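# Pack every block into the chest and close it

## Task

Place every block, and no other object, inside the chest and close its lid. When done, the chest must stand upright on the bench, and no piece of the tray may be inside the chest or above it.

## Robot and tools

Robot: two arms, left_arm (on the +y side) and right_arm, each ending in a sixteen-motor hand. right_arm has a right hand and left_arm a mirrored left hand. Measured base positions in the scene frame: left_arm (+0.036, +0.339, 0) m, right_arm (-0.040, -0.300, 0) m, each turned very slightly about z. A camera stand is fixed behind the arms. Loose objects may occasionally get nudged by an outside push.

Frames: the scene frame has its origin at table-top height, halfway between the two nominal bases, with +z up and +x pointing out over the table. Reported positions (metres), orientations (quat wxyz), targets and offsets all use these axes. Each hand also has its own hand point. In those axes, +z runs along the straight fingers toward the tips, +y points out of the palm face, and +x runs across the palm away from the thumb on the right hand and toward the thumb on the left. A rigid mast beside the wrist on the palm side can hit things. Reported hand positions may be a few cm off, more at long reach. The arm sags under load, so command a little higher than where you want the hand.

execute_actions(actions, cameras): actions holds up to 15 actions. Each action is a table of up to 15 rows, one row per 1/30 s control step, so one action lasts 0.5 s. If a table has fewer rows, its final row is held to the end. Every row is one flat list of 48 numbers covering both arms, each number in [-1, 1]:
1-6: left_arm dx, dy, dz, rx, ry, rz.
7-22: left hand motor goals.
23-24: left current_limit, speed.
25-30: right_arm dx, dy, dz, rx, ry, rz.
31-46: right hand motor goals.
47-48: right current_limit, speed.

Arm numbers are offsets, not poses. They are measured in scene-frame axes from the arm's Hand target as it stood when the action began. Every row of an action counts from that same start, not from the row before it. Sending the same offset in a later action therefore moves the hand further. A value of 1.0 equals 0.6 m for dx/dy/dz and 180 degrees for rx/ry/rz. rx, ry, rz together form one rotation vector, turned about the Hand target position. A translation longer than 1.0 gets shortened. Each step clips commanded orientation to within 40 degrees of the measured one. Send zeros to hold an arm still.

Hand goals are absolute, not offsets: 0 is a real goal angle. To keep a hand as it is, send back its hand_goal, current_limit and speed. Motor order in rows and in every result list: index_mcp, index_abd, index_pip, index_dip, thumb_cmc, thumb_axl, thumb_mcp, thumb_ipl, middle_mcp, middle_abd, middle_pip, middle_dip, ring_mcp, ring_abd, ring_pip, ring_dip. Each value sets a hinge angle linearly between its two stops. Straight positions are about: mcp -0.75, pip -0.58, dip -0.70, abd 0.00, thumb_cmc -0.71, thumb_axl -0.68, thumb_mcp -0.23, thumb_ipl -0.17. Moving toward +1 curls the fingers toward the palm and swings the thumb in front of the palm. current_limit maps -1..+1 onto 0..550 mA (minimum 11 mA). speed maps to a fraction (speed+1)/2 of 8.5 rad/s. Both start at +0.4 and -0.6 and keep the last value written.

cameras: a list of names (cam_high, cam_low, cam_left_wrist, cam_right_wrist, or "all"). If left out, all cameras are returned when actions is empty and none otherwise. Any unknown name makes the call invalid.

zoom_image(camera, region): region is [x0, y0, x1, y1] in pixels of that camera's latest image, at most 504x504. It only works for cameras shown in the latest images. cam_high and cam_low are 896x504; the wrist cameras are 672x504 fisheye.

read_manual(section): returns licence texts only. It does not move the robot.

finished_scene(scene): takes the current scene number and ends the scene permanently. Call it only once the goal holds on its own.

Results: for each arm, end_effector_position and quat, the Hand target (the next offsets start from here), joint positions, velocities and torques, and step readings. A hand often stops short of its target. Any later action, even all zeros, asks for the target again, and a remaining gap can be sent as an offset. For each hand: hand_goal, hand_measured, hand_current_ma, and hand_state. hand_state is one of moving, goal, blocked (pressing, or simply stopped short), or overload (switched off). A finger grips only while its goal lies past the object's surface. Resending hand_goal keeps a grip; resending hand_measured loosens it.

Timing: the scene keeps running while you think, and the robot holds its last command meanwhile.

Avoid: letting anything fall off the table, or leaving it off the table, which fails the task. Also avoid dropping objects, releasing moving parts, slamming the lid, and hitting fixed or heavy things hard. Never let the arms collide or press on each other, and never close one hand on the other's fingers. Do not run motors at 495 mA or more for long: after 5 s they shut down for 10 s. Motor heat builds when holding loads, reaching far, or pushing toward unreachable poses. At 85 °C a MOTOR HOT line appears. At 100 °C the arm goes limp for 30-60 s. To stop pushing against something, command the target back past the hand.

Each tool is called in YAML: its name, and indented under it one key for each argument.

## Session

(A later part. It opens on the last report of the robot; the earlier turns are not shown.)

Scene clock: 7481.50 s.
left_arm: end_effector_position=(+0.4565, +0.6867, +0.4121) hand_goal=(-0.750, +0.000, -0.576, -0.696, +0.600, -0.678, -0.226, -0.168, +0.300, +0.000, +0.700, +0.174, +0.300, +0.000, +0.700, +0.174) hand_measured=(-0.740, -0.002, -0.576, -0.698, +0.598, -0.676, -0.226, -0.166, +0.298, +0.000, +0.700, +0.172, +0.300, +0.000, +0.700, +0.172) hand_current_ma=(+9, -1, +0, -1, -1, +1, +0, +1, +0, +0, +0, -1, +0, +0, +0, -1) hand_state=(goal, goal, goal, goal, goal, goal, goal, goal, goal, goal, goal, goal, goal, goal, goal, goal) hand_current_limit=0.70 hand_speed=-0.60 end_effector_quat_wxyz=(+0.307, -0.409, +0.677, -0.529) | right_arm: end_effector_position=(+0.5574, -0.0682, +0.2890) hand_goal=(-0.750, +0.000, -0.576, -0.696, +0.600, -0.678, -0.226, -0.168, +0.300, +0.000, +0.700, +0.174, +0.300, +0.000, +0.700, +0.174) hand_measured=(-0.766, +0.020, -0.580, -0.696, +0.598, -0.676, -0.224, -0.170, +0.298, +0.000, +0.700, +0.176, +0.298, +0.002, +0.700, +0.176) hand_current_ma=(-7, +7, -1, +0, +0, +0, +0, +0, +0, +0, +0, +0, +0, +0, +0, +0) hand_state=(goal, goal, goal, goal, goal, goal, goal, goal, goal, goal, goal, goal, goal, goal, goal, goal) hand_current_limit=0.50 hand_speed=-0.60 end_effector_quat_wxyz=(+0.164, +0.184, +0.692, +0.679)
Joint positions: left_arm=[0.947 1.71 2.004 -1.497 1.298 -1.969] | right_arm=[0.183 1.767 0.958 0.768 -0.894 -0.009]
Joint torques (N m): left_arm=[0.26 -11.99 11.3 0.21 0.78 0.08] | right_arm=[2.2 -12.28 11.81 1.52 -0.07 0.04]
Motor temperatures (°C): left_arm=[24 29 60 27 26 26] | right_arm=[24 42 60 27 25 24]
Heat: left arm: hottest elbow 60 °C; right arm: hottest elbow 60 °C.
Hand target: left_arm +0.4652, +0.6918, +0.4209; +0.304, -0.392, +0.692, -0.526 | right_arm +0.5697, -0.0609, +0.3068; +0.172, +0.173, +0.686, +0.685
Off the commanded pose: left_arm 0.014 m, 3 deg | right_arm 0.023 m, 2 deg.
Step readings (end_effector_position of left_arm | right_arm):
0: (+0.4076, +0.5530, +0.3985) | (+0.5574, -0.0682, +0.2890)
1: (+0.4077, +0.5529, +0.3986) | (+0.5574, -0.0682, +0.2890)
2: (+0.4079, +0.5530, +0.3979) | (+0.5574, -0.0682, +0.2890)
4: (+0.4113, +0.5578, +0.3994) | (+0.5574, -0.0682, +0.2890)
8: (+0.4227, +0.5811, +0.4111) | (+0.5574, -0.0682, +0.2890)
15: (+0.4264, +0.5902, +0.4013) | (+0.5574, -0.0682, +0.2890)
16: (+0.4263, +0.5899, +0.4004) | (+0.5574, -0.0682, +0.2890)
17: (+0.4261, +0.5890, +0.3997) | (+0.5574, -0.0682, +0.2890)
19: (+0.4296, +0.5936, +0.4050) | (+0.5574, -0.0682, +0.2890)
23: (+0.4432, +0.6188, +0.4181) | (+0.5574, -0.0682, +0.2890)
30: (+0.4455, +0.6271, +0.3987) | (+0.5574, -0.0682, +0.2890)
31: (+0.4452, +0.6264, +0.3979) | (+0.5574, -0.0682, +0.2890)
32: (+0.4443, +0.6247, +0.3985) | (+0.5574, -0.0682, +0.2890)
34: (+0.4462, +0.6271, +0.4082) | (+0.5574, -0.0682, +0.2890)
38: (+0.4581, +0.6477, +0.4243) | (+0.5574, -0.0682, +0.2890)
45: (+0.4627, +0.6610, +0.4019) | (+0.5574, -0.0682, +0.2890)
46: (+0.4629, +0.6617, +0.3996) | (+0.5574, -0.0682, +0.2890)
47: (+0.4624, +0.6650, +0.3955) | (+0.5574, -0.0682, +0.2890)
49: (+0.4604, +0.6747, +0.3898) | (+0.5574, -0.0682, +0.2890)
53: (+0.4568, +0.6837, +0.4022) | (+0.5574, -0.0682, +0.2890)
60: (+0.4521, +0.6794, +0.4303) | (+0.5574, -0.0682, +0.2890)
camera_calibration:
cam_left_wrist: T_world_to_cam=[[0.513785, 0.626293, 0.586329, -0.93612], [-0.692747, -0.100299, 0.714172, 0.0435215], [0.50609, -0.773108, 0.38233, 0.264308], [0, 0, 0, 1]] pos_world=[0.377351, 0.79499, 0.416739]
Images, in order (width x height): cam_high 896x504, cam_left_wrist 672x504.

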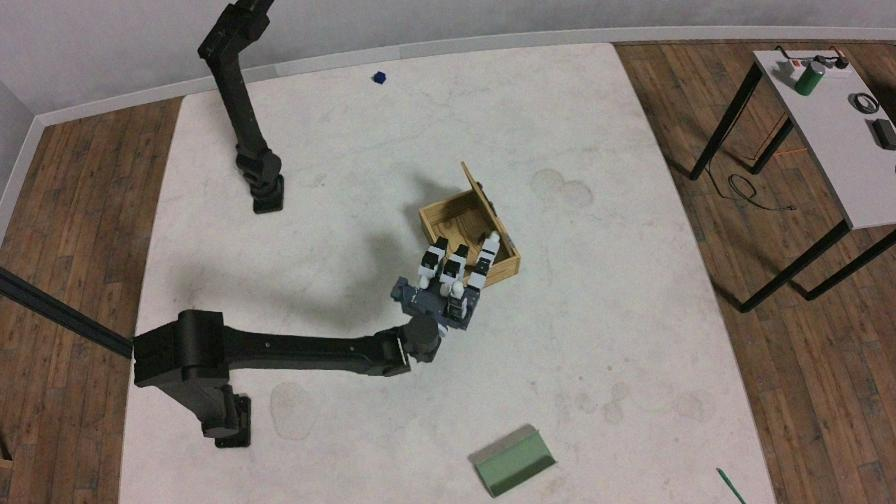

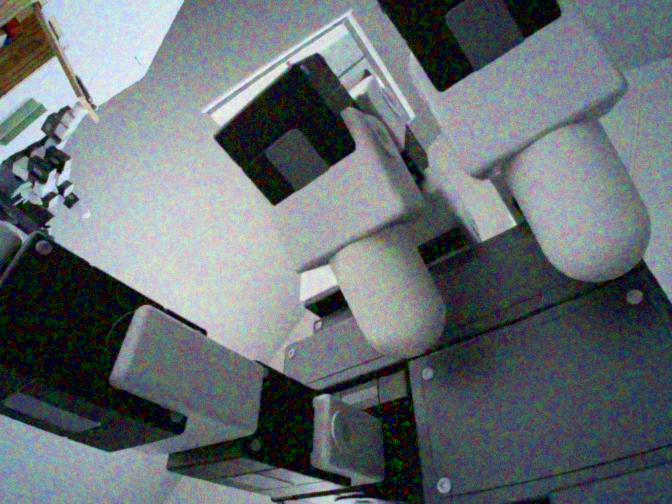

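execute_actions:
  actions:
    - [[0,0,-0.08,0,0,0,-0.14,0,-0.21,-0.333,0.571,-0.678,-0.056,-0.168,-0.75,0,-0.55,-0.65,-0.75,0,-0.55,-0.65,0.5,-0.5, 0,0,0,0,0,0,-0.75,0,-0.576,-0.696,0.6,-0.678,-0.226,-0.168,0.3,0,0.7,0.174,0.3,0,0.7,0.174,0.5,-0.6]]
    - [[0,0,-0.1,0,0,0,-0.14,0,-0.21,-0.333,0.571,-0.678,-0.056,-0.168,-0.75,0,-0.55,-0.65,-0.75,0,-0.55,-0.65,0.5,-0.5, 0,0,0,0,0,0,-0.75,0,-0.576,-0.696,0.6,-0.678,-0.226,-0.168,0.3,0,0.7,0.174,0.3,0,0.7,0.174,0.5,-0.6]]
    - [[0,0,-0.1,0,0,0,-0.14,0,-0.21,-0.333,0.571,-0.678,-0.056,-0.168,-0.75,0,-0.55,-0.65,-0.75,0,-0.55,-0.65,0.5,-0.5, 0,0,0,0,0,0,-0.75,0,-0.576,-0.696,0.6,-0.678,-0.226,-0.168,0.3,0,0.7,0.174,0.3,0,0.7,0.174,0.5,-0.6]]
    - [[0,0,-0.06,0,0,0,-0.14,0,-0.21,-0.333,0.571,-0.678,-0.056,-0.168,-0.75,0,-0.55,-0.65,-0.75,0,-0.55,-0.65,0.5,-0.5, 0,0,0,0,0,0,-0.75,0,-0.576,-0.696,0.6,-0.678,-0.226,-0.168,0.3,0,0.7,0.174,0.3,0,0.7,0.174,0.5,-0.6]]
  cameras: ["cam_high","cam_low","cam_left_wrist"]

Scene clock: 7514.30 s.
left_arm: end_effector_position=(+0.4613, +0.6939, +0.2308) hand_goal=(-0.140, +0.000, -0.210, -0.334, +0.570, -0.678, -0.056, -0.168, -0.750, +0.000, -0.550, -0.650, -0.750, +0.000, -0.550, -0.650) hand_measured=(-0.136, -0.002, -0.212, -0.336, +0.572, -0.676, -0.058, -0.166, -0.734, +0.000, -0.544, -0.648, -0.730, +0.000, -0.542, -0.648) hand_current_ma=(+2, -1, -1, -1, +1, +1, -1, +1, +18, +0, +5, +1, +25, +0, +5, +1) hand_state=(goal, goal, goal, goal, goal, goal, goal, goal, goal, goal, goal, goal, goal, goal, goal, goal) hand_current_limit=0.50 hand_speed=-0.50 end_effector_quat_wxyz=(+0.315, -0.385, +0.694, -0.521) | right_arm: end_effector_position=(+0.5574, -0.0682, +0.2890) hand_goal=(-0.750, +0.000, -0.576, -0.696, +0.600, -0.678, -0.226, -0.168, +0.300, +0.000, +0.700, +0.174, +0.300, +0.000, +0.700, +0.174) hand_measured=(-0.766, +0.020, -0.580, -0.696, +0.598, -0.676, -0.224, -0.170, +0.298, +0.000, +0.700, +0.176, +0.298, +0.002, +0.700, +0.176) hand_current_ma=(-7, +7, -1, +0, +0, +0, +0, +0, +0, +0, +0, +0, +0, +0, +0, +0) hand_state=(goal, goal, goal, goal, goal, goal, goal, goal, goal, goal, goal, goal, goal, goal, goal, goal) hand_current_limit=0.50 hand_speed=-0.60 end_effector_quat_wxyz=(+0.164, +0.184, +0.692, +0.679)
Joint positions: left_arm=[0.943 1.712 1.536 -1.088 1.295 -1.852] | right_arm=[0.183 1.767 0.958 0.768 -0.894 -0.009]
Joint torques (N m): left_arm=[0.38 -12.1 7.21 1.09 0.95 -0.15] | right_arm=[2.2 -12.34 11.84 1.5 -0.07 0.04]
Motor temperatures (°C): left_arm=[24 31 61 27 27 26] | right_arm=[24 42 60 27 25 24]
Heat: left arm: hottest elbow 61 °C; right arm: hottest elbow 60 °C.
Hand target: left_arm +0.4652, +0.6917, +0.2171; +0.304, -0.391, +0.692, -0.526 | right_arm +0.5697, -0.0609, +0.3068; +0.172, +0.173, +0.686, +0.685
Off the commanded pose: left_arm 0.014 m, 2 deg | right_arm 0.023 m, 2 deg.
Step readings (end_effector_position of left_arm | right_arm):
0: (+0.4565, +0.6868, +0.4120) | (+0.5574, -0.0682, +0.2890)
1: (+0.4565, +0.6868, +0.4120) | (+0.5574, -0.0682, +0.2890)
2: (+0.4568, +0.6870, +0.4119) | (+0.5574, -0.0682, +0.2890)
4: (+0.4571, +0.6879, +0.4091) | (+0.5574, -0.0682, +0.2890)
8: (+0.4567, +0.6871, +0.3932) | (+0.5574, -0.0682, +0.2890)
15: (+0.4568, +0.6878, +0.3851) | (+0.5574, -0.0682, +0.2890)
16: (+0.4570, +0.6881, +0.3846) | (+0.5574, -0.0682, +0.2890)
17: (+0.4574, +0.6889, +0.3811) | (+0.5574, -0.0682, +0.2890)
19: (+0.4573, +0.6887, +0.3681) | (+0.5574, -0.0682, +0.2890)
23: (+0.4561, +0.6867, +0.3330) | (+0.5574, -0.0682, +0.2890)
30: (+0.4601, +0.6926, +0.3186) | (+0.5574, -0.0682, +0.2890)
31: (+0.4608, +0.6935, +0.3181) | (+0.5574, -0.0682, +0.2890)
32: (+0.4613, +0.6942, +0.3152) | (+0.5574, -0.0682, +0.2890)
34: (+0.4607, +0.6932, +0.3036) | (+0.5574, -0.0682, +0.2890)
38: (+0.4571, +0.6882, +0.2723) | (+0.5574, -0.0682, +0.2890)
45: (+0.4608, +0.6935, +0.2610) | (+0.5574, -0.0682, +0.2890)
46: (+0.4613, +0.6942, +0.2606) | (+0.5574, -0.0682, +0.2890)
47: (+0.4618, +0.6949, +0.2589) | (+0.5574, -0.0682, +0.2890)
49: (+0.4620, +0.6952, +0.2522) | (+0.5574, -0.0682, +0.2890)
53: (+0.4592, +0.6911, +0.2348) | (+0.5574, -0.0682, +0.2890)
60: (+0.4608, +0.6934, +0.2306) | (+0.5574, -0.0682, +0.2890)
camera_calibration:
cam_left_wrist: T_world_to_cam=[[0.522223, 0.578835, 0.626285, -0.817068], [-0.709035, -0.113366, 0.696001, 0.197738], [0.473869, -0.807526, 0.351212, 0.382747], [0, 0, 0, 1]] pos_world=[0.385523, 0.804443, 0.239666]
Images, in order (width x height): cam_high 896x504, cam_low 896x504, cam_left_wrist 672x504.

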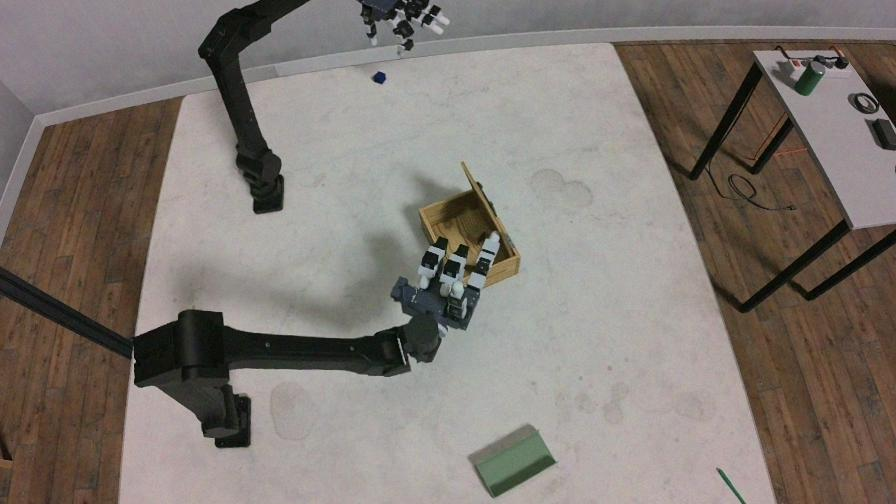

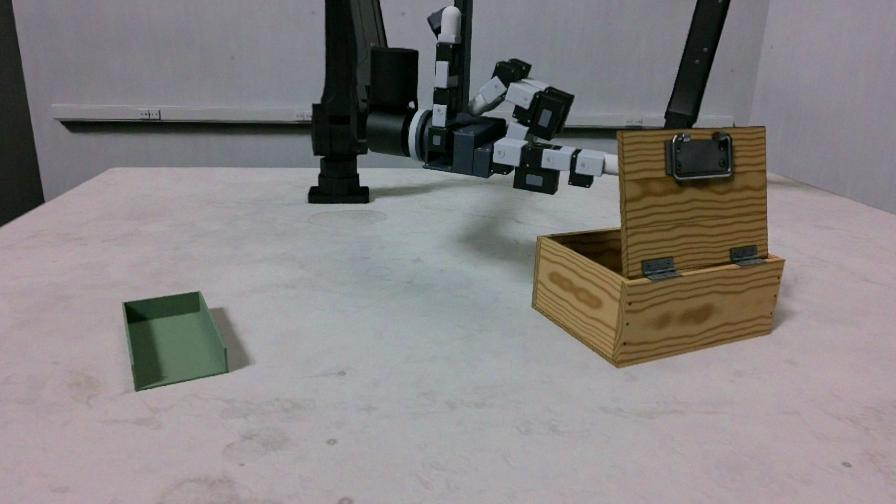

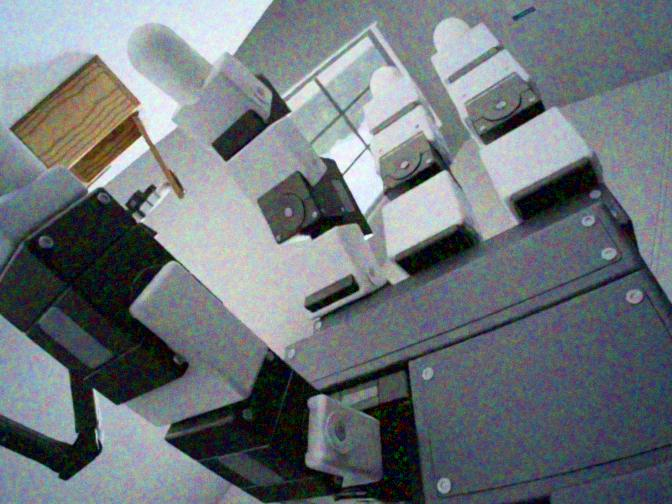

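zoom_image:
  camera: "cam_high"
  region: [340, 0, 460, 100]

Scaled by 4.200.

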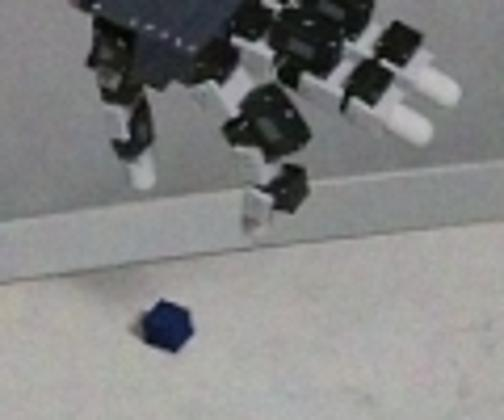

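execute_actions:
  actions:
    - [[-0.03,0.06,-0.02,0,0,0.014,-0.14,0,-0.21,-0.333,0.571,-0.678,-0.056,-0.168,-0.75,0,-0.55,-0.65,-0.75,0,-0.55,-0.65,0.5,-0.5, 0,0,0,0,0,0,-0.75,0,-0.576,-0.696,0.6,-0.678,-0.226,-0.168,0.3,0,0.7,0.174,0.3,0,0.7,0.174,0.5,-0.6]]
    - [[-0.03,0.055,-0.03,0,0,0.014,-0.14,0,-0.21,-0.333,0.571,-0.678,-0.056,-0.168,-0.75,0,-0.55,-0.65,-0.75,0,-0.55,-0.65,0.5,-0.5, 0,0,0,0,0,0,-0.75,0,-0.576,-0.696,0.6,-0.678,-0.226,-0.168,0.3,0,0.7,0.174,0.3,0,0.7,0.174,0.5,-0.6]]
    - [[0,0,-0.05,0,0,0,-0.14,0,-0.21,-0.333,0.571,-0.678,-0.056,-0.168,-0.75,0,-0.55,-0.65,-0.75,0,-0.55,-0.65,0.5,-0.5, 0,0,0,0,0,0,-0.75,0,-0.576,-0.696,0.6,-0.678,-0.226,-0.168,0.3,0,0.7,0.174,0.3,0,0.7,0.174,0.5,-0.6]]
  cameras: ["cam_high","cam_low"]

zoom_image:
  camera: "cam_high"
  region: [340, 0, 460, 100]

Scene clock: 7582.50 s.
left_arm: end_effector_position=(+0.4232, +0.7543, +0.1690) hand_goal=(-0.140, +0.000, -0.210, -0.334, +0.570, -0.678, -0.056, -0.168, -0.750, +0.000, -0.550, -0.650, -0.750, +0.000, -0.550, -0.650) hand_measured=(-0.136, -0.002, -0.212, -0.336, +0.572, -0.676, -0.058, -0.166, -0.734, +0.000, -0.544, -0.648, -0.730, +0.000, -0.542, -0.648) hand_current_ma=(+2, -1, -1, -1, +1, +1, -1, +1, +18, +0, +5, +1, +25, +0, +5, +1) hand_state=(goal, goal, goal, goal, goal, goal, goal, goal, goal, goal, goal, goal, goal, goal, goal, goal) hand_current_limit=0.50 hand_speed=-0.50 end_effector_quat_wxyz=(+0.326, -0.426, +0.671, -0.511) | right_arm: end_effector_position=(+0.5574, -0.0682, +0.2890) hand_goal=(-0.750, +0.000, -0.576, -0.696, +0.600, -0.678, -0.226, -0.168, +0.300, +0.000, +0.700, +0.174, +0.300, +0.000, +0.700, +0.174) hand_measured=(-0.766, +0.020, -0.580, -0.696, +0.598, -0.676, -0.224, -0.170, +0.298, +0.000, +0.700, +0.176, +0.298, +0.002, +0.700, +0.176) hand_current_ma=(-7, +7, -1, +0, +0, +0, +0, +0, +0, +0, +0, +0, +0, +0, +0, +0) hand_state=(goal, goal, goal, goal, goal, goal, goal, goal, goal, goal, goal, goal, goal, goal, goal, goal) hand_current_limit=0.50 hand_speed=-0.60 end_effector_quat_wxyz=(+0.164, +0.184, +0.692, +0.679)
Joint positions: left_arm=[1.061 1.828 1.536 -1.094 1.298 -1.761] | right_arm=[0.183 1.767 0.958 0.768 -0.894 -0.009]
Joint torques (N m): left_arm=[0.44 -12.69 8.28 0.85 1.15 0.08] | right_arm=[2.14 -12.34 11.82 1.5 -0.07 0.04]
Motor temperatures (°C): left_arm=[24 36 55 27 28 26] | right_arm=[24 41 60 27 25 24]
Heat: left arm: hottest elbow 55 °C; right arm: hottest elbow 60 °C.
Hand target: left_arm +0.4292, +0.7608, +0.1570; +0.327, -0.421, +0.674, -0.512 | right_arm +0.5697, -0.0609, +0.3068; +0.172, +0.173, +0.686, +0.685
Off the commanded pose: left_arm 0.015 m, 1 deg | right_arm 0.023 m, 2 deg.
Step readings (end_effector_position of left_arm | right_arm):
0: (+0.4613, +0.6939, +0.2308) | (+0.5574, -0.0682, +0.2890)
1: (+0.4613, +0.6939, +0.2308) | (+0.5574, -0.0682, +0.2890)
2: (+0.4611, +0.6943, +0.2306) | (+0.5574, -0.0682, +0.2890)
4: (+0.4597, +0.6966, +0.2295) | (+0.5574, -0.0682, +0.2890)
8: (+0.4519, +0.7074, +0.2214) | (+0.5574, -0.0682, +0.2890)
15: (+0.4414, +0.7207, +0.2077) | (+0.5574, -0.0682, +0.2890)
16: (+0.4414, +0.7207, +0.2071) | (+0.5574, -0.0682, +0.2890)
17: (+0.4408, +0.7213, +0.2064) | (+0.5574, -0.0682, +0.2890)
19: (+0.4395, +0.7232, +0.2045) | (+0.5574, -0.0682, +0.2890)
23: (+0.4308, +0.7343, +0.1943) | (+0.5574, -0.0682, +0.2890)
30: (+0.4195, +0.7469, +0.1804) | (+0.5574, -0.0682, +0.2890)
31: (+0.4195, +0.7469, +0.1802) | (+0.5574, -0.0682, +0.2890)
32: (+0.4196, +0.7471, +0.1799) | (+0.5574, -0.0682, +0.2890)
34: (+0.4201, +0.7481, +0.1794) | (+0.5574, -0.0682, +0.2890)
38: (+0.4220, +0.7519, +0.1755) | (+0.5574, -0.0682, +0.2890)
45: (+0.4231, +0.7541, +0.1692) | (+0.5574, -0.0682, +0.2890)
Images, in order (width x height): cam_high 896x504, cam_low 896x504.

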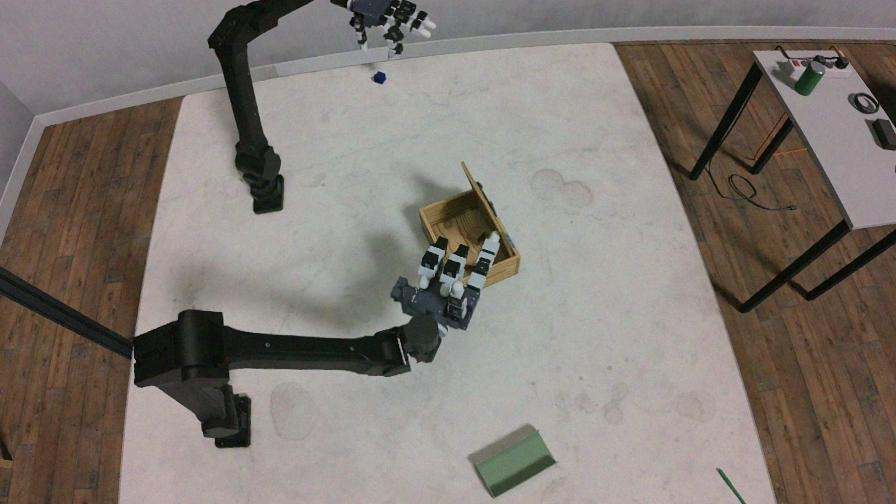

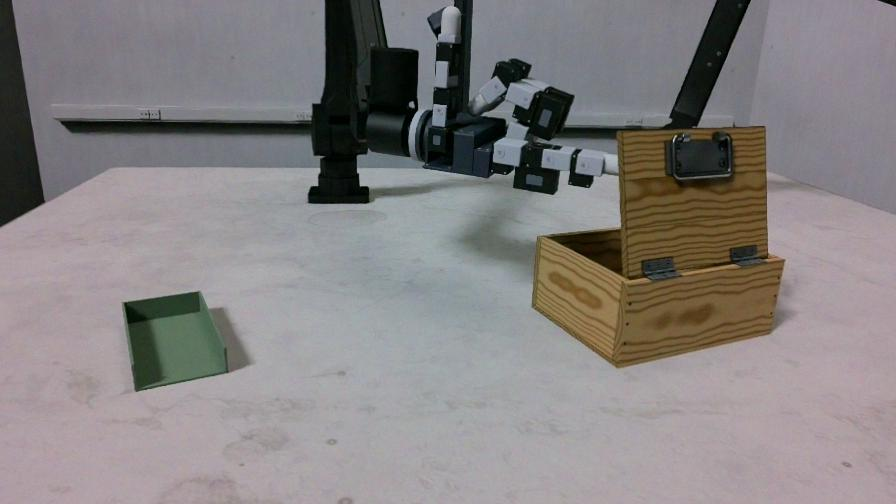

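Scaled by 4.200.

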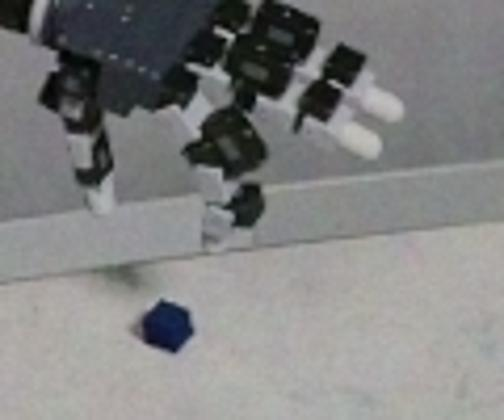

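execute_actions:
  actions:
    - [[0.007,0.01,-0.05,0,0,0,-0.14,0,-0.21,-0.333,0.571,-0.678,-0.056,-0.168,-0.75,0,-0.55,-0.65,-0.75,0,-0.55,-0.65,0.5,-0.5, 0,0,0,0,0,0,-0.75,0,-0.576,-0.696,0.6,-0.678,-0.226,-0.168,0.3,0,0.7,0.174,0.3,0,0.7,0.174,0.5,-0.6]]
    - [[0.007,0,-0.06,0,0,0,-0.14,0,-0.21,-0.333,0.571,-0.678,-0.056,-0.168,-0.75,0,-0.55,-0.65,-0.75,0,-0.55,-0.65,0.5,-0.5, 0,0,0,0,0,0,-0.75,0,-0.576,-0.696,0.6,-0.678,-0.226,-0.168,0.3,0,0.7,0.174,0.3,0,0.7,0.174,0.5,-0.6]]
  cameras: ["cam_high"]

zoom_image:
  camera: "cam_high"
  region: [340, 20, 440, 100]

Scene clock: 7623.60 s.
left_arm: end_effector_position=(+0.4335, +0.7706, +0.1059) hand_goal=(-0.140, +0.000, -0.210, -0.334, +0.570, -0.678, -0.056, -0.168, -0.750, +0.000, -0.550, -0.650, -0.750, +0.000, -0.550, -0.650) hand_measured=(-0.136, -0.002, -0.212, -0.336, +0.572, -0.676, -0.058, -0.166, -0.734, +0.000, -0.544, -0.648, -0.730, +0.000, -0.542, -0.648) hand_current_ma=(+2, -1, -1, -1, +1, +1, -1, +1, +18, +0, +5, +1, +25, +0, +5, +1) hand_state=(goal, goal, goal, goal, goal, goal, goal, goal, goal, goal, goal, goal, goal, goal, goal, goal) hand_current_limit=0.50 hand_speed=-0.50 end_effector_quat_wxyz=(+0.337, -0.416, +0.677, -0.505) | right_arm: end_effector_position=(+0.5574, -0.0682, +0.2890) hand_goal=(-0.750, +0.000, -0.576, -0.696, +0.600, -0.678, -0.226, -0.168, +0.300, +0.000, +0.700, +0.174, +0.300, +0.000, +0.700, +0.174) hand_measured=(-0.766, +0.020, -0.580, -0.696, +0.598, -0.676, -0.224, -0.170, +0.298, +0.000, +0.700, +0.176, +0.298, +0.002, +0.700, +0.176) hand_current_ma=(-7, +7, -1, +0, +0, +0, +0, +0, +0, +0, +0, +0, +0, +0, +0, +0) hand_state=(goal, goal, goal, goal, goal, goal, goal, goal, goal, goal, goal, goal, goal, goal, goal, goal) hand_current_limit=0.50 hand_speed=-0.60 end_effector_quat_wxyz=(+0.164, +0.184, +0.692, +0.679)
Joint positions: left_arm=[1.058 1.917 1.493 -0.929 1.299 -1.76] | right_arm=[0.183 1.767 0.958 0.768 -0.894 -0.009]
Joint torques (N m): left_arm=[0.15 -13.8 6.91 0.95 1.07 -0.21] | right_arm=[2.14 -12.34 11.81 1.51 -0.06 0.04]
Motor temperatures (°C): left_arm=[24 37 56 27 29 26] | right_arm=[24 41 60 27 25 24]
Heat: left arm: hottest elbow 56 °C; right arm: hottest elbow 60 °C.
Hand target: left_arm +0.4377, +0.7667, +0.0911; +0.327, -0.421, +0.674, -0.512 | right_arm +0.5697, -0.0609, +0.3068; +0.172, +0.173, +0.686, +0.685
Off the commanded pose: left_arm 0.016 m, 2 deg | right_arm 0.023 m, 2 deg.
Step readings (end_effector_position of left_arm | right_arm):
0: (+0.4232, +0.7543, +0.1690) | (+0.5574, -0.0682, +0.2890)
1: (+0.4233, +0.7544, +0.1689) | (+0.5574, -0.0682, +0.2890)
2: (+0.4237, +0.7553, +0.1685) | (+0.5574, -0.0682, +0.2890)
4: (+0.4255, +0.7585, +0.1664) | (+0.5574, -0.0682, +0.2890)
8: (+0.4284, +0.7639, +0.1558) | (+0.5574, -0.0682, +0.2890)
15: (+0.4298, +0.7666, +0.1435) | (+0.5574, -0.0682, +0.2890)
16: (+0.4299, +0.7668, +0.1435) | (+0.5574, -0.0682, +0.2890)
17: (+0.4303, +0.7675, +0.1426) | (+0.5574, -0.0682, +0.2890)
19: (+0.4312, +0.7691, +0.1391) | (+0.5574, -0.0682, +0.2890)
23: (+0.4318, +0.7693, +0.1241) | (+0.5574, -0.0682, +0.2890)
30: (+0.4328, +0.7698, +0.1061) | (+0.5574, -0.0682, +0.2890)
Images, in order (width x height): cam_high 896x504.

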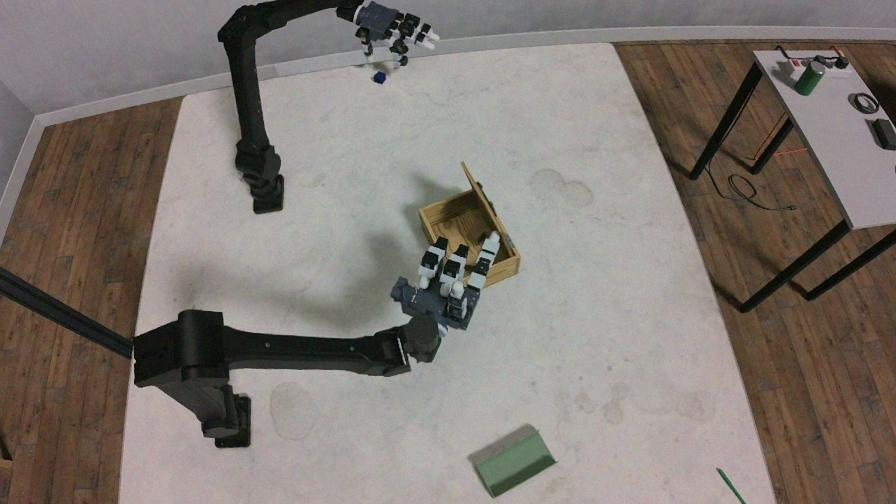

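Scaled by 5.040.

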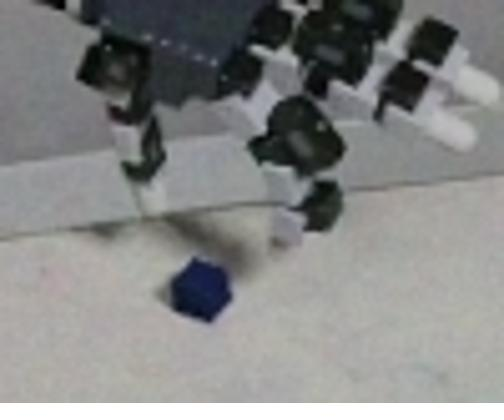

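execute_actions:
  actions:
    - [[0.003,-0.02,-0.03,0,0,0,-0.14,0,-0.21,-0.333,0.571,-0.678,-0.056,-0.168,-0.75,0,-0.55,-0.65,-0.75,0,-0.55,-0.65,0.5,-0.5, 0,0,0,0,0,0,-0.75,0,-0.576,-0.696,0.6,-0.678,-0.226,-0.168,0.3,0,0.7,0.174,0.3,0,0.7,0.174,0.5,-0.6]]
    - [[0,0,-0.015,0,0,0,-0.14,0,-0.21,-0.333,0.571,-0.678,-0.056,-0.168,-0.75,0,-0.55,-0.65,-0.75,0,-0.55,-0.65,0.5,-0.5, 0,0,0,0,0,0,-0.75,0,-0.576,-0.696,0.6,-0.678,-0.226,-0.168,0.3,0,0.7,0.174,0.3,0,0.7,0.174,0.5,-0.6]]
  cameras: ["cam_high"]

zoom_image:
  camera: "cam_high"
  region: [340, 20, 440, 100]

Scene clock: 7645.57 s.
left_arm: end_effector_position=(+0.4380, +0.7598, +0.0832) hand_goal=(-0.140, +0.000, -0.210, -0.334, +0.570, -0.678, -0.056, -0.168, -0.750, +0.000, -0.550, -0.650, -0.750, +0.000, -0.550, -0.650) hand_measured=(-0.136, -0.002, -0.212, -0.336, +0.572, -0.676, -0.058, -0.166, -0.734, +0.000, -0.544, -0.648, -0.730, +0.000, -0.542, -0.648) hand_current_ma=(+2, -1, -1, -1, +1, +1, -1, +1, +18, +0, +5, +1, +25, +0, +5, +1) hand_state=(goal, goal, goal, goal, goal, goal, goal, goal, goal, goal, goal, goal, goal, goal, goal, goal) hand_current_limit=0.50 hand_speed=-0.50 end_effector_quat_wxyz=(+0.340, -0.412, +0.678, -0.505) | right_arm: end_effector_position=(+0.5574, -0.0682, +0.2890) hand_goal=(-0.750, +0.000, -0.576, -0.696, +0.600, -0.678, -0.226, -0.168, +0.300, +0.000, +0.700, +0.174, +0.300, +0.000, +0.700, +0.174) hand_measured=(-0.766, +0.020, -0.580, -0.696, +0.598, -0.676, -0.224, -0.170, +0.298, +0.000, +0.700, +0.176, +0.298, +0.002, +0.700, +0.176) hand_current_ma=(-7, +7, -1, +0, +0, +0, +0, +0, +0, +0, +0, +0, +0, +0, +0, +0) hand_state=(goal, goal, goal, goal, goal, goal, goal, goal, goal, goal, goal, goal, goal, goal, goal, goal) hand_current_limit=0.50 hand_speed=-0.60 end_effector_quat_wxyz=(+0.164, +0.184, +0.692, +0.679)
Joint positions: left_arm=[1.043 1.917 1.423 -0.804 1.299 -1.807] | right_arm=[0.183 1.767 0.958 0.768 -0.894 -0.009]
Joint torques (N m): left_arm=[0.38 -13.27 6.34 1.01 0.92 -0.18] | right_arm=[2.14 -12.34 11.82 1.51 -0.07 0.04]
Motor temperatures (°C): left_arm=[24 38 53 27 30 26] | right_arm=[24 41 60 27 25 24]
Heat: left arm: hottest elbow 53 °C; right arm: hottest elbow 60 °C.
Hand target: left_arm +0.4394, +0.7548, +0.0641; +0.327, -0.422, +0.674, -0.512 | right_arm +0.5697, -0.0609, +0.3068; +0.172, +0.173, +0.686, +0.685
Off the commanded pose: left_arm 0.020 m, 2 deg | right_arm 0.023 m, 2 deg.
Step readings (end_effector_position of left_arm | right_arm):
0: (+0.4334, +0.7705, +0.1059) | (+0.5574, -0.0682, +0.2890)
1: (+0.4335, +0.7706, +0.1059) | (+0.5574, -0.0682, +0.2890)
2: (+0.4339, +0.7705, +0.1048) | (+0.5574, -0.0682, +0.2890)
4: (+0.4344, +0.7704, +0.1010) | (+0.5574, -0.0682, +0.2890)
8: (+0.4338, +0.7623, +0.0894) | (+0.5574, -0.0682, +0.2890)
15: (+0.4373, +0.7593, +0.0863) | (+0.5574, -0.0682, +0.2890)
16: (+0.4376, +0.7593, +0.0863) | (+0.5574, -0.0682, +0.2890)
17: (+0.4377, +0.7595, +0.0861) | (+0.5574, -0.0682, +0.2890)
19: (+0.4380, +0.7600, +0.0855) | (+0.5574, -0.0682, +0.2890)
23: (+0.4379, +0.7596, +0.0836) | (+0.5574, -0.0682, +0.2890)
30: (+0.4380, +0.7598, +0.0832) | (+0.5574, -0.0682, +0.2890)
Images, in order (width x height): cam_high 896x504.

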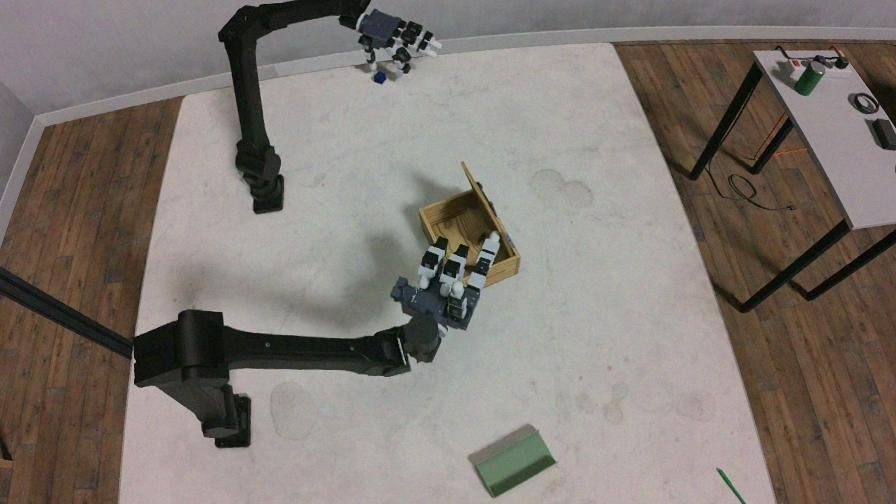

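Scaled by 5.040.

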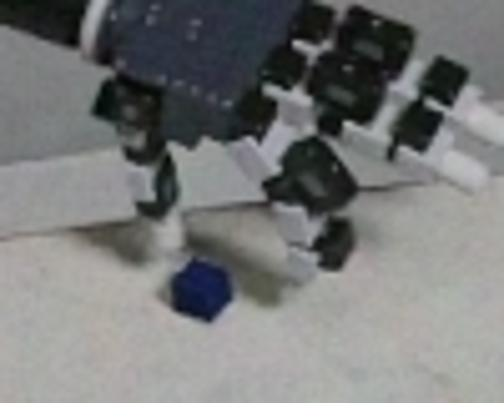

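execute_actions:
  actions:
    - [[-0.02,-0.008,-0.003,0,0,0,-0.14,0,-0.21,-0.333,0.571,-0.678,-0.056,-0.168,-0.75,0,-0.55,-0.65,-0.75,0,-0.55,-0.65,0.5,-0.5, 0,0,0,0,0,0,-0.75,0,-0.576,-0.696,0.6,-0.678,-0.226,-0.168,0.3,0,0.7,0.174,0.3,0,0.7,0.174,0.5,-0.6]]
    - [[0,0,0,0,0,0,-0.14,0,-0.21,-0.333,0.571,-0.678,-0.056,-0.168,-0.75,0,-0.55,-0.65,-0.75,0,-0.55,-0.65,0.5,-0.5, 0,0,0,0,0,0,-0.75,0,-0.576,-0.696,0.6,-0.678,-0.226,-0.168,0.3,0,0.7,0.174,0.3,0,0.7,0.174,0.5,-0.6]]
  cameras: ["cam_high"]

zoom_image:
  camera: "cam_high"
  region: [340, 30, 440, 100]

Scene clock: 7667.83 s.
left_arm: end_effector_position=(+0.4327, +0.7508, +0.0731) hand_goal=(-0.140, +0.000, -0.210, -0.334, +0.570, -0.678, -0.056, -0.168, -0.750, +0.000, -0.550, -0.650, -0.750, +0.000, -0.550, -0.650) hand_measured=(-0.136, -0.002, -0.212, -0.336, +0.572, -0.676, -0.058, -0.166, -0.734, +0.000, -0.544, -0.648, -0.730, +0.000, -0.542, -0.648) hand_current_ma=(+2, -1, -1, -1, +1, +1, -1, +1, +18, +0, +5, +1, +25, +0, +5, +1) hand_state=(goal, goal, goal, goal, goal, goal, goal, goal, goal, goal, goal, goal, goal, goal, goal, goal) hand_current_limit=0.50 hand_speed=-0.50 end_effector_quat_wxyz=(+0.333, -0.415, +0.677, -0.508) | right_arm: end_effector_position=(+0.5574, -0.0682, +0.2890) hand_goal=(-0.750, +0.000, -0.576, -0.696, +0.600, -0.678, -0.226, -0.168, +0.300, +0.000, +0.700, +0.174, +0.300, +0.000, +0.700, +0.174) hand_measured=(-0.766, +0.020, -0.580, -0.696, +0.598, -0.676, -0.224, -0.170, +0.298, +0.000, +0.700, +0.176, +0.298, +0.002, +0.700, +0.176) hand_current_ma=(-7, +7, -1, +0, +0, +0, +0, +0, +0, +0, +0, +0, +0, +0, +0, +0) hand_state=(goal, goal, goal, goal, goal, goal, goal, goal, goal, goal, goal, goal, goal, goal, goal, goal) hand_current_limit=0.50 hand_speed=-0.60 end_effector_quat_wxyz=(+0.164, +0.184, +0.692, +0.679)
Joint positions: left_arm=[1.043 1.917 1.395 -0.811 1.299 -1.786] | right_arm=[0.183 1.767 0.958 0.768 -0.894 -0.009]
Joint torques (N m): left_arm=[1.44 -13.86 6.43 -0.02 1.07 0.09] | right_arm=[2.14 -12.34 11.82 1.52 -0.07 0.04]
Motor temperatures (°C): left_arm=[24 39 51 27 30 26] | right_arm=[24 41 61 27 25 24]
Heat: left arm: hottest elbow 51 °C; right arm: hottest elbow 61 °C.
Hand target: left_arm +0.4274, +0.7500, +0.0622; +0.327, -0.422, +0.674, -0.512 | right_arm +0.5697, -0.0609, +0.3068; +0.172, +0.173, +0.686, +0.685
Off the commanded pose: left_arm 0.012 m, 1 deg | right_arm 0.023 m, 2 deg.
Step readings (end_effector_position of left_arm | right_arm):
0: (+0.4380, +0.7598, +0.0832) | (+0.5574, -0.0682, +0.2890)
1: (+0.4379, +0.7597, +0.0831) | (+0.5574, -0.0682, +0.2890)
2: (+0.4376, +0.7592, +0.0826) | (+0.5574, -0.0682, +0.2890)
4: (+0.4365, +0.7572, +0.0804) | (+0.5574, -0.0682, +0.2890)
8: (+0.4335, +0.7518, +0.0744) | (+0.5574, -0.0682, +0.2890)
15: (+0.4328, +0.7508, +0.0732) | (+0.5574, -0.0682, +0.2890)
16: (+0.4328, +0.7508, +0.0732) | (+0.5574, -0.0682, +0.2890)
17: (+0.4327, +0.7508, +0.0732) | (+0.5574, -0.0682, +0.2890)
19: (+0.4327, +0.7508, +0.0732) | (+0.5574, -0.0682, +0.2890)
23: (+0.4327, +0.7507, +0.0731) | (+0.5574, -0.0682, +0.2890)
30: (+0.4327, +0.7507, +0.0731) | (+0.5574, -0.0682, +0.2890)
Images, in order (width x height): cam_high 896x504.

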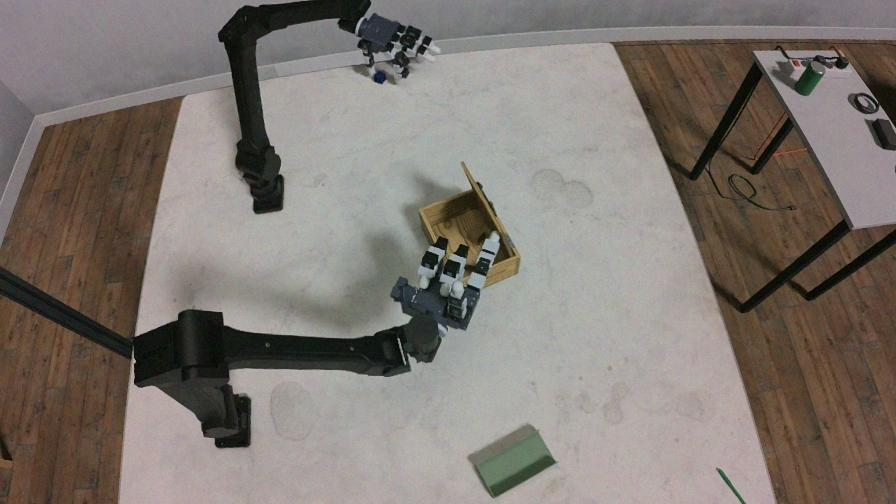

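Scaled by 5.040.

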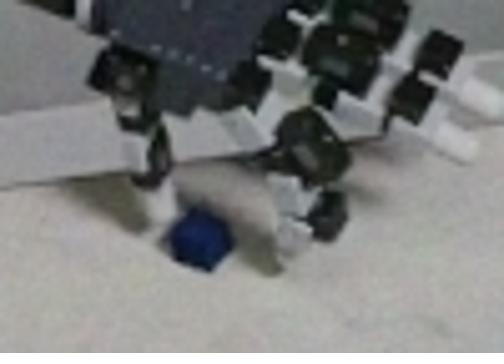

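execute_actions:
  actions:
    - [[0,0.012,-0.015,0,0,0,-0.14,0,-0.21,-0.333,0.571,-0.678,-0.056,-0.168,-0.75,0,-0.55,-0.65,-0.75,0,-0.55,-0.65,0.5,-0.5, 0,0,0,0,0,0,-0.75,0,-0.576,-0.696,0.6,-0.678,-0.226,-0.168,0.3,0,0.7,0.174,0.3,0,0.7,0.174,0.5,-0.6]]
    - [[0,0,-0.01,0,0,0,-0.14,0,-0.21,-0.333,0.571,-0.678,-0.056,-0.168,-0.75,0,-0.55,-0.65,-0.75,0,-0.55,-0.65,0.5,-0.5, 0,0,0,0,0,0,-0.75,0,-0.576,-0.696,0.6,-0.678,-0.226,-0.168,0.3,0,0.7,0.174,0.3,0,0.7,0.174,0.5,-0.6]]
  cameras: ["cam_high"]

zoom_image:
  camera: "cam_high"
  region: [340, 30, 440, 100]

Scene clock: 7686.90 s.
left_arm: end_effector_position=(+0.4304, +0.7514, +0.0625) hand_goal=(-0.140, +0.000, -0.210, -0.334, +0.570, -0.678, -0.056, -0.168, -0.750, +0.000, -0.550, -0.650, -0.750, +0.000, -0.550, -0.650) hand_measured=(-0.136, -0.002, -0.212, -0.336, +0.572, -0.676, -0.058, -0.166, -0.734, +0.000, -0.544, -0.648, -0.730, +0.000, -0.542, -0.648) hand_current_ma=(+2, -1, -1, -1, +1, +1, -1, +1, +18, +0, +5, +1, +25, +0, +5, +1) hand_state=(goal, goal, goal, goal, goal, goal, goal, goal, goal, goal, goal, goal, goal, goal, goal, goal) hand_current_limit=0.50 hand_speed=-0.50 end_effector_quat_wxyz=(+0.330, -0.416, +0.677, -0.510) | right_arm: end_effector_position=(+0.5574, -0.0682, +0.2890) hand_goal=(-0.750, +0.000, -0.576, -0.696, +0.600, -0.678, -0.226, -0.168, +0.300, +0.000, +0.700, +0.174, +0.300, +0.000, +0.700, +0.174) hand_measured=(-0.766, +0.020, -0.580, -0.696, +0.598, -0.676, -0.224, -0.170, +0.298, +0.000, +0.700, +0.176, +0.298, +0.002, +0.700, +0.176) hand_current_ma=(-7, +7, -1, +0, +0, +0, +0, +0, +0, +0, +0, +0, +0, +0, +0, +0) hand_state=(goal, goal, goal, goal, goal, goal, goal, goal, goal, goal, goal, goal, goal, goal, goal, goal) hand_current_limit=0.50 hand_speed=-0.60 end_effector_quat_wxyz=(+0.164, +0.184, +0.692, +0.679)
Joint positions: left_arm=[1.047 1.936 1.395 -0.82 1.299 -1.765] | right_arm=[0.183 1.767 0.958 0.768 -0.894 -0.009]
Joint torques (N m): left_arm=[1.38 -12.81 7.34 0.36 1.13 0.08] | right_arm=[2.2 -12.4 11.82 1.51 -0.07 0.04]
Motor temperatures (°C): left_arm=[24 39 50 27 30 26] | right_arm=[24 41 61 27 25 24]
Heat: left arm: hottest elbow 50 °C; right arm: hottest elbow 61 °C.
Hand target: left_arm +0.4273, +0.7571, +0.0472; +0.326, -0.422, +0.674, -0.512 | right_arm +0.5697, -0.0609, +0.3068; +0.172, +0.173, +0.686, +0.685
Off the commanded pose: left_arm 0.017 m, 1 deg | right_arm 0.023 m, 2 deg.
Step readings (end_effector_position of left_arm | right_arm):
0: (+0.4327, +0.7508, +0.0731) | (+0.5574, -0.0682, +0.2890)
1: (+0.4327, +0.7508, +0.0731) | (+0.5574, -0.0682, +0.2890)
2: (+0.4327, +0.7508, +0.0731) | (+0.5574, -0.0682, +0.2890)
4: (+0.4325, +0.7509, +0.0730) | (+0.5574, -0.0682, +0.2890)
8: (+0.4317, +0.7513, +0.0716) | (+0.5574, -0.0682, +0.2890)
15: (+0.4306, +0.7516, +0.0673) | (+0.5574, -0.0682, +0.2890)
16: (+0.4305, +0.7515, +0.0668) | (+0.5574, -0.0682, +0.2890)
17: (+0.4305, +0.7516, +0.0666) | (+0.5574, -0.0682, +0.2890)
19: (+0.4305, +0.7516, +0.0662) | (+0.5574, -0.0682, +0.2890)
23: (+0.4305, +0.7515, +0.0644) | (+0.5574, -0.0682, +0.2890)
30: (+0.4304, +0.7514, +0.0625) | (+0.5574, -0.0682, +0.2890)
Images, in order (width x height): cam_high 896x504.

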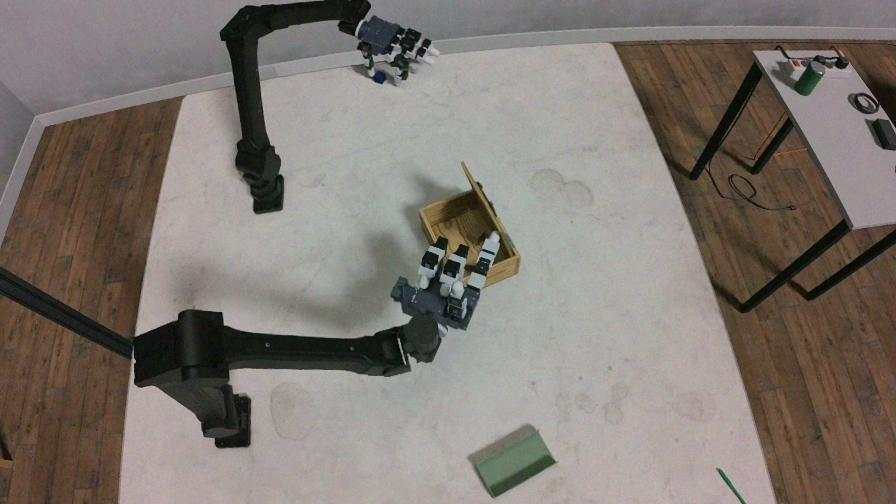

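Scaled by 5.040.

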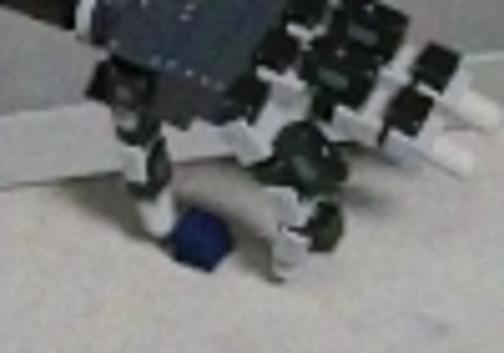

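execute_actions:
  actions:
    - [[-0.004,0,-0.015,0,0,0,-0.14,0,-0.21,-0.333,0.571,-0.678,-0.056,-0.168,-0.75,0,-0.55,-0.65,-0.75,0,-0.55,-0.65,0.5,-0.5, 0,0,0,0,0,0,-0.75,0,-0.576,-0.696,0.6,-0.678,-0.226,-0.168,0.3,0,0.7,0.174,0.3,0,0.7,0.174,0.5,-0.6]]
  cameras: ["cam_high"]

zoom_image:
  camera: "cam_high"
  region: [340, 30, 440, 100]

Scene clock: 7704.40 s.
left_arm: end_effector_position=(+0.4290, +0.7531, +0.0556) hand_goal=(-0.140, +0.000, -0.210, -0.334, +0.570, -0.678, -0.056, -0.168, -0.750, +0.000, -0.550, -0.650, -0.750, +0.000, -0.550, -0.650) hand_measured=(-0.136, -0.002, -0.212, -0.336, +0.572, -0.676, -0.058, -0.166, -0.734, +0.000, -0.544, -0.648, -0.730, +0.000, -0.542, -0.648) hand_current_ma=(+2, -1, -1, -1, +1, +1, -1, +1, +18, +0, +5, +1, +25, +0, +5, +1) hand_state=(goal, goal, goal, goal, goal, goal, goal, goal, goal, goal, goal, goal, goal, goal, goal, goal) hand_current_limit=0.50 hand_speed=-0.50 end_effector_quat_wxyz=(+0.330, -0.416, +0.677, -0.509) | right_arm: end_effector_position=(+0.5574, -0.0682, +0.2890) hand_goal=(-0.750, +0.000, -0.576, -0.696, +0.600, -0.678, -0.226, -0.168, +0.300, +0.000, +0.700, +0.174, +0.300, +0.000, +0.700, +0.174) hand_measured=(-0.766, +0.020, -0.580, -0.696, +0.598, -0.676, -0.224, -0.170, +0.298, +0.000, +0.700, +0.176, +0.298, +0.002, +0.700, +0.176) hand_current_ma=(-7, +7, -1, +0, +0, +0, +0, +0, +0, +0, +0, +0, +0, +0, +0, +0) hand_state=(goal, goal, goal, goal, goal, goal, goal, goal, goal, goal, goal, goal, goal, goal, goal, goal) hand_current_limit=0.50 hand_speed=-0.60 end_effector_quat_wxyz=(+0.164, +0.184, +0.692, +0.679)
Joint positions: left_arm=[1.05 1.949 1.395 -0.82 1.299 -1.751] | right_arm=[0.183 1.767 0.958 0.768 -0.894 -0.009]
Joint torques (N m): left_arm=[1.55 -13.16 6.8 0.49 1.15 0.06] | right_arm=[2.2 -12.34 11.79 1.48 -0.06 0.03]
Motor temperatures (°C): left_arm=[24 39 50 27 30 26] | right_arm=[24 41 61 27 25 24]
Heat: left arm: hottest elbow 50 °C; right arm: hottest elbow 61 °C.
Hand target: left_arm +0.4251, +0.7570, +0.0383; +0.327, -0.421, +0.674, -0.512 | right_arm +0.5697, -0.0609, +0.3068; +0.172, +0.173, +0.686, +0.685
Off the commanded pose: left_arm 0.018 m, 1 deg | right_arm 0.023 m, 2 deg.
Step readings (end_effector_position of left_arm | right_arm):
0: (+0.4304, +0.7515, +0.0625) | (+0.5574, -0.0682, +0.2890)
1: (+0.4304, +0.7515, +0.0625) | (+0.5574, -0.0682, +0.2890)
2: (+0.4304, +0.7515, +0.0625) | (+0.5574, -0.0682, +0.2890)
4: (+0.4299, +0.7523, +0.0618) | (+0.5574, -0.0682, +0.2890)
8: (+0.4294, +0.7528, +0.0589) | (+0.5574, -0.0682, +0.2890)
15: (+0.4290, +0.7530, +0.0556) | (+0.5574, -0.0682, +0.2890)
Images, in order (width x height): cam_high 896x504.

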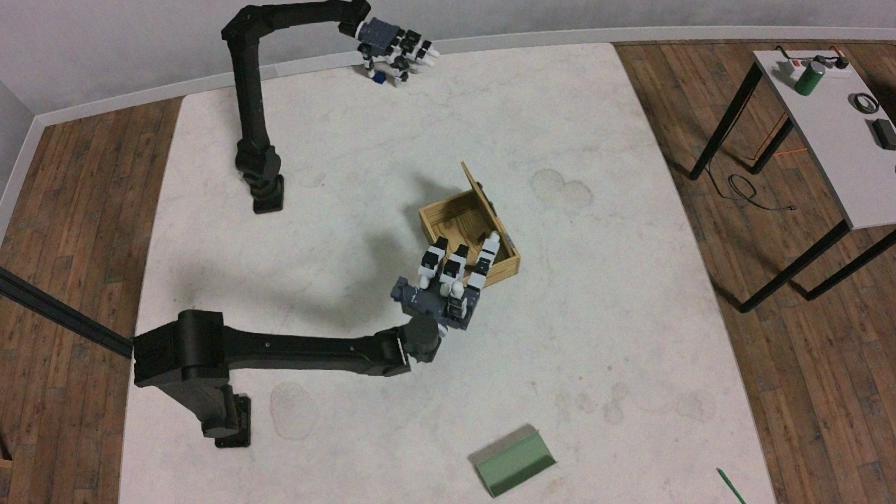

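Scaled by 5.040.

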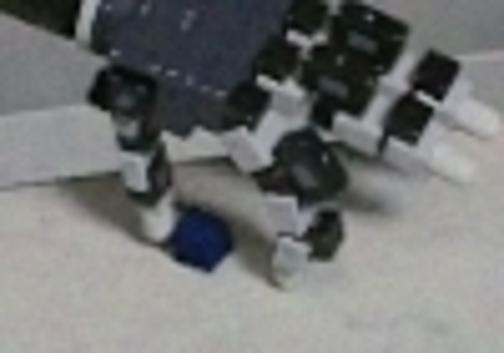

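execute_actions:
  actions:
    - [[0,0,0,0,0,0,0.08,0,-0.18,-0.3,0.571,-0.678,-0.056,-0.168,-0.75,0,-0.55,-0.65,-0.75,0,-0.55,-0.65,0.2,-0.8, 0,0,0,0,0,0,-0.75,0,-0.576,-0.696,0.6,-0.678,-0.226,-0.168,0.3,0,0.7,0.174,0.3,0,0.7,0.174,0.5,-0.6]]
    - [[0,0,0,0,0,0,0.16,0,-0.17,-0.29,0.571,-0.678,-0.056,-0.168,-0.75,0,-0.55,-0.65,-0.75,0,-0.55,-0.65,0.15,-0.85, 0,0,0,0,0,0,-0.75,0,-0.576,-0.696,0.6,-0.678,-0.226,-0.168,0.3,0,0.7,0.174,0.3,0,0.7,0.174,0.5,-0.6]]
  cameras: ["cam_high"]

zoom_image:
  camera: "cam_high"
  region: [340, 30, 440, 100]

Scene clock: 7728.70 s.
left_arm: end_effector_position=(+0.4290, +0.7532, +0.0556) hand_goal=(+0.160, +0.000, -0.170, -0.290, +0.570, -0.678, -0.056, -0.168, -0.750, +0.000, -0.550, -0.650, -0.750, +0.000, -0.550, -0.650) hand_measured=(+0.154, -0.002, -0.174, -0.294, +0.572, -0.676, -0.058, -0.168, -0.734, +0.000, -0.544, -0.648, -0.730, +0.000, -0.542, -0.648) hand_current_ma=(-4, -1, -2, -2, +1, +1, -1, +0, +18, +0, +5, +1, +25, +0, +5, +1) hand_state=(goal, goal, goal, goal, goal, goal, goal, goal, goal, goal, goal, goal, goal, goal, goal, goal) hand_current_limit=0.15 hand_speed=-0.85 end_effector_quat_wxyz=(+0.330, -0.415, +0.678, -0.509) | right_arm: end_effector_position=(+0.5574, -0.0682, +0.2890) hand_goal=(-0.750, +0.000, -0.576, -0.696, +0.600, -0.678, -0.226, -0.168, +0.300, +0.000, +0.700, +0.174, +0.300, +0.000, +0.700, +0.174) hand_measured=(-0.766, +0.020, -0.580, -0.696, +0.598, -0.676, -0.224, -0.170, +0.298, +0.000, +0.700, +0.176, +0.298, +0.002, +0.700, +0.176) hand_current_ma=(-7, +7, -1, +0, +0, +0, +0, +0, +0, +0, +0, +0, +0, +0, +0, +0) hand_state=(goal, goal, goal, goal, goal, goal, goal, goal, goal, goal, goal, goal, goal, goal, goal, goal) hand_current_limit=0.50 hand_speed=-0.60 end_effector_quat_wxyz=(+0.164, +0.184, +0.692, +0.679)
Joint positions: left_arm=[1.05 1.949 1.395 -0.82 1.299 -1.75] | right_arm=[0.183 1.767 0.958 0.768 -0.894 -0.009]
Joint torques (N m): left_arm=[1.61 -13.04 6.76 0.53 1.12 0.08] | right_arm=[2.2 -12.34 11.82 1.5 -0.06 0.04]
Motor temperatures (°C): left_arm=[24 37 50 27 31 26] | right_arm=[24 41 61 27 25 24]
Heat: left arm: hottest elbow 50 °C; right arm: hottest elbow 61 °C.
Hand target: left_arm +0.4251, +0.7570, +0.0383; +0.327, -0.421, +0.674, -0.512 | right_arm +0.5697, -0.0609, +0.3068; +0.172, +0.173, +0.686, +0.685
Off the commanded pose: left_arm 0.018 m, 1 deg | right_arm 0.023 m, 2 deg.
Step readings (end_effector_position of left_arm | right_arm):
0: (+0.4290, +0.7531, +0.0556) | (+0.5574, -0.0682, +0.2890)
1: (+0.4290, +0.7531, +0.0556) | (+0.5574, -0.0682, +0.2890)
2: (+0.4290, +0.7531, +0.0556) | (+0.5574, -0.0682, +0.2890)
4: (+0.4290, +0.7531, +0.0556) | (+0.5574, -0.0682, +0.2890)
8: (+0.4290, +0.7532, +0.0556) | (+0.5574, -0.0682, +0.2890)
15: (+0.4290, +0.7532, +0.0556) | (+0.5574, -0.0682, +0.2890)
16: (+0.4290, +0.7532, +0.0556) | (+0.5574, -0.0682, +0.2890)
17: (+0.4290, +0.7532, +0.0556) | (+0.5574, -0.0682, +0.2890)
19: (+0.4290, +0.7532, +0.0556) | (+0.5574, -0.0682, +0.2890)
23: (+0.4290, +0.7532, +0.0556) | (+0.5574, -0.0682, +0.2890)
30: (+0.4290, +0.7532, +0.0556) | (+0.5574, -0.0682, +0.2890)
Images, in order (width x height): cam_high 896x504.

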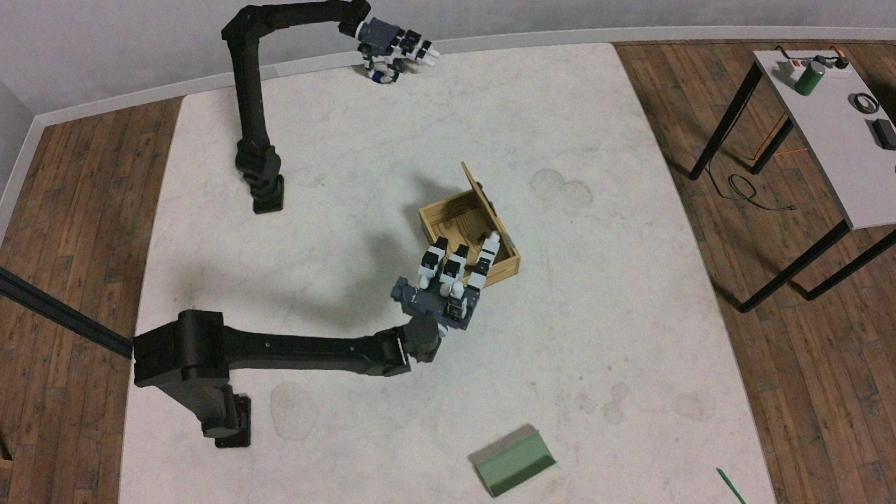

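Scaled by 5.040.

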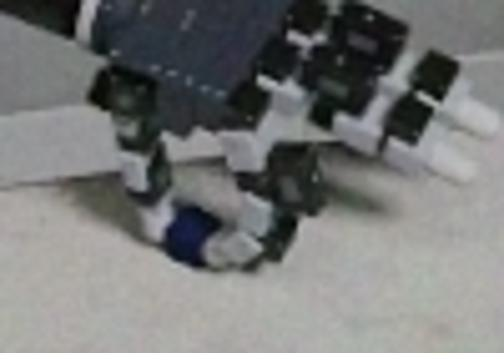

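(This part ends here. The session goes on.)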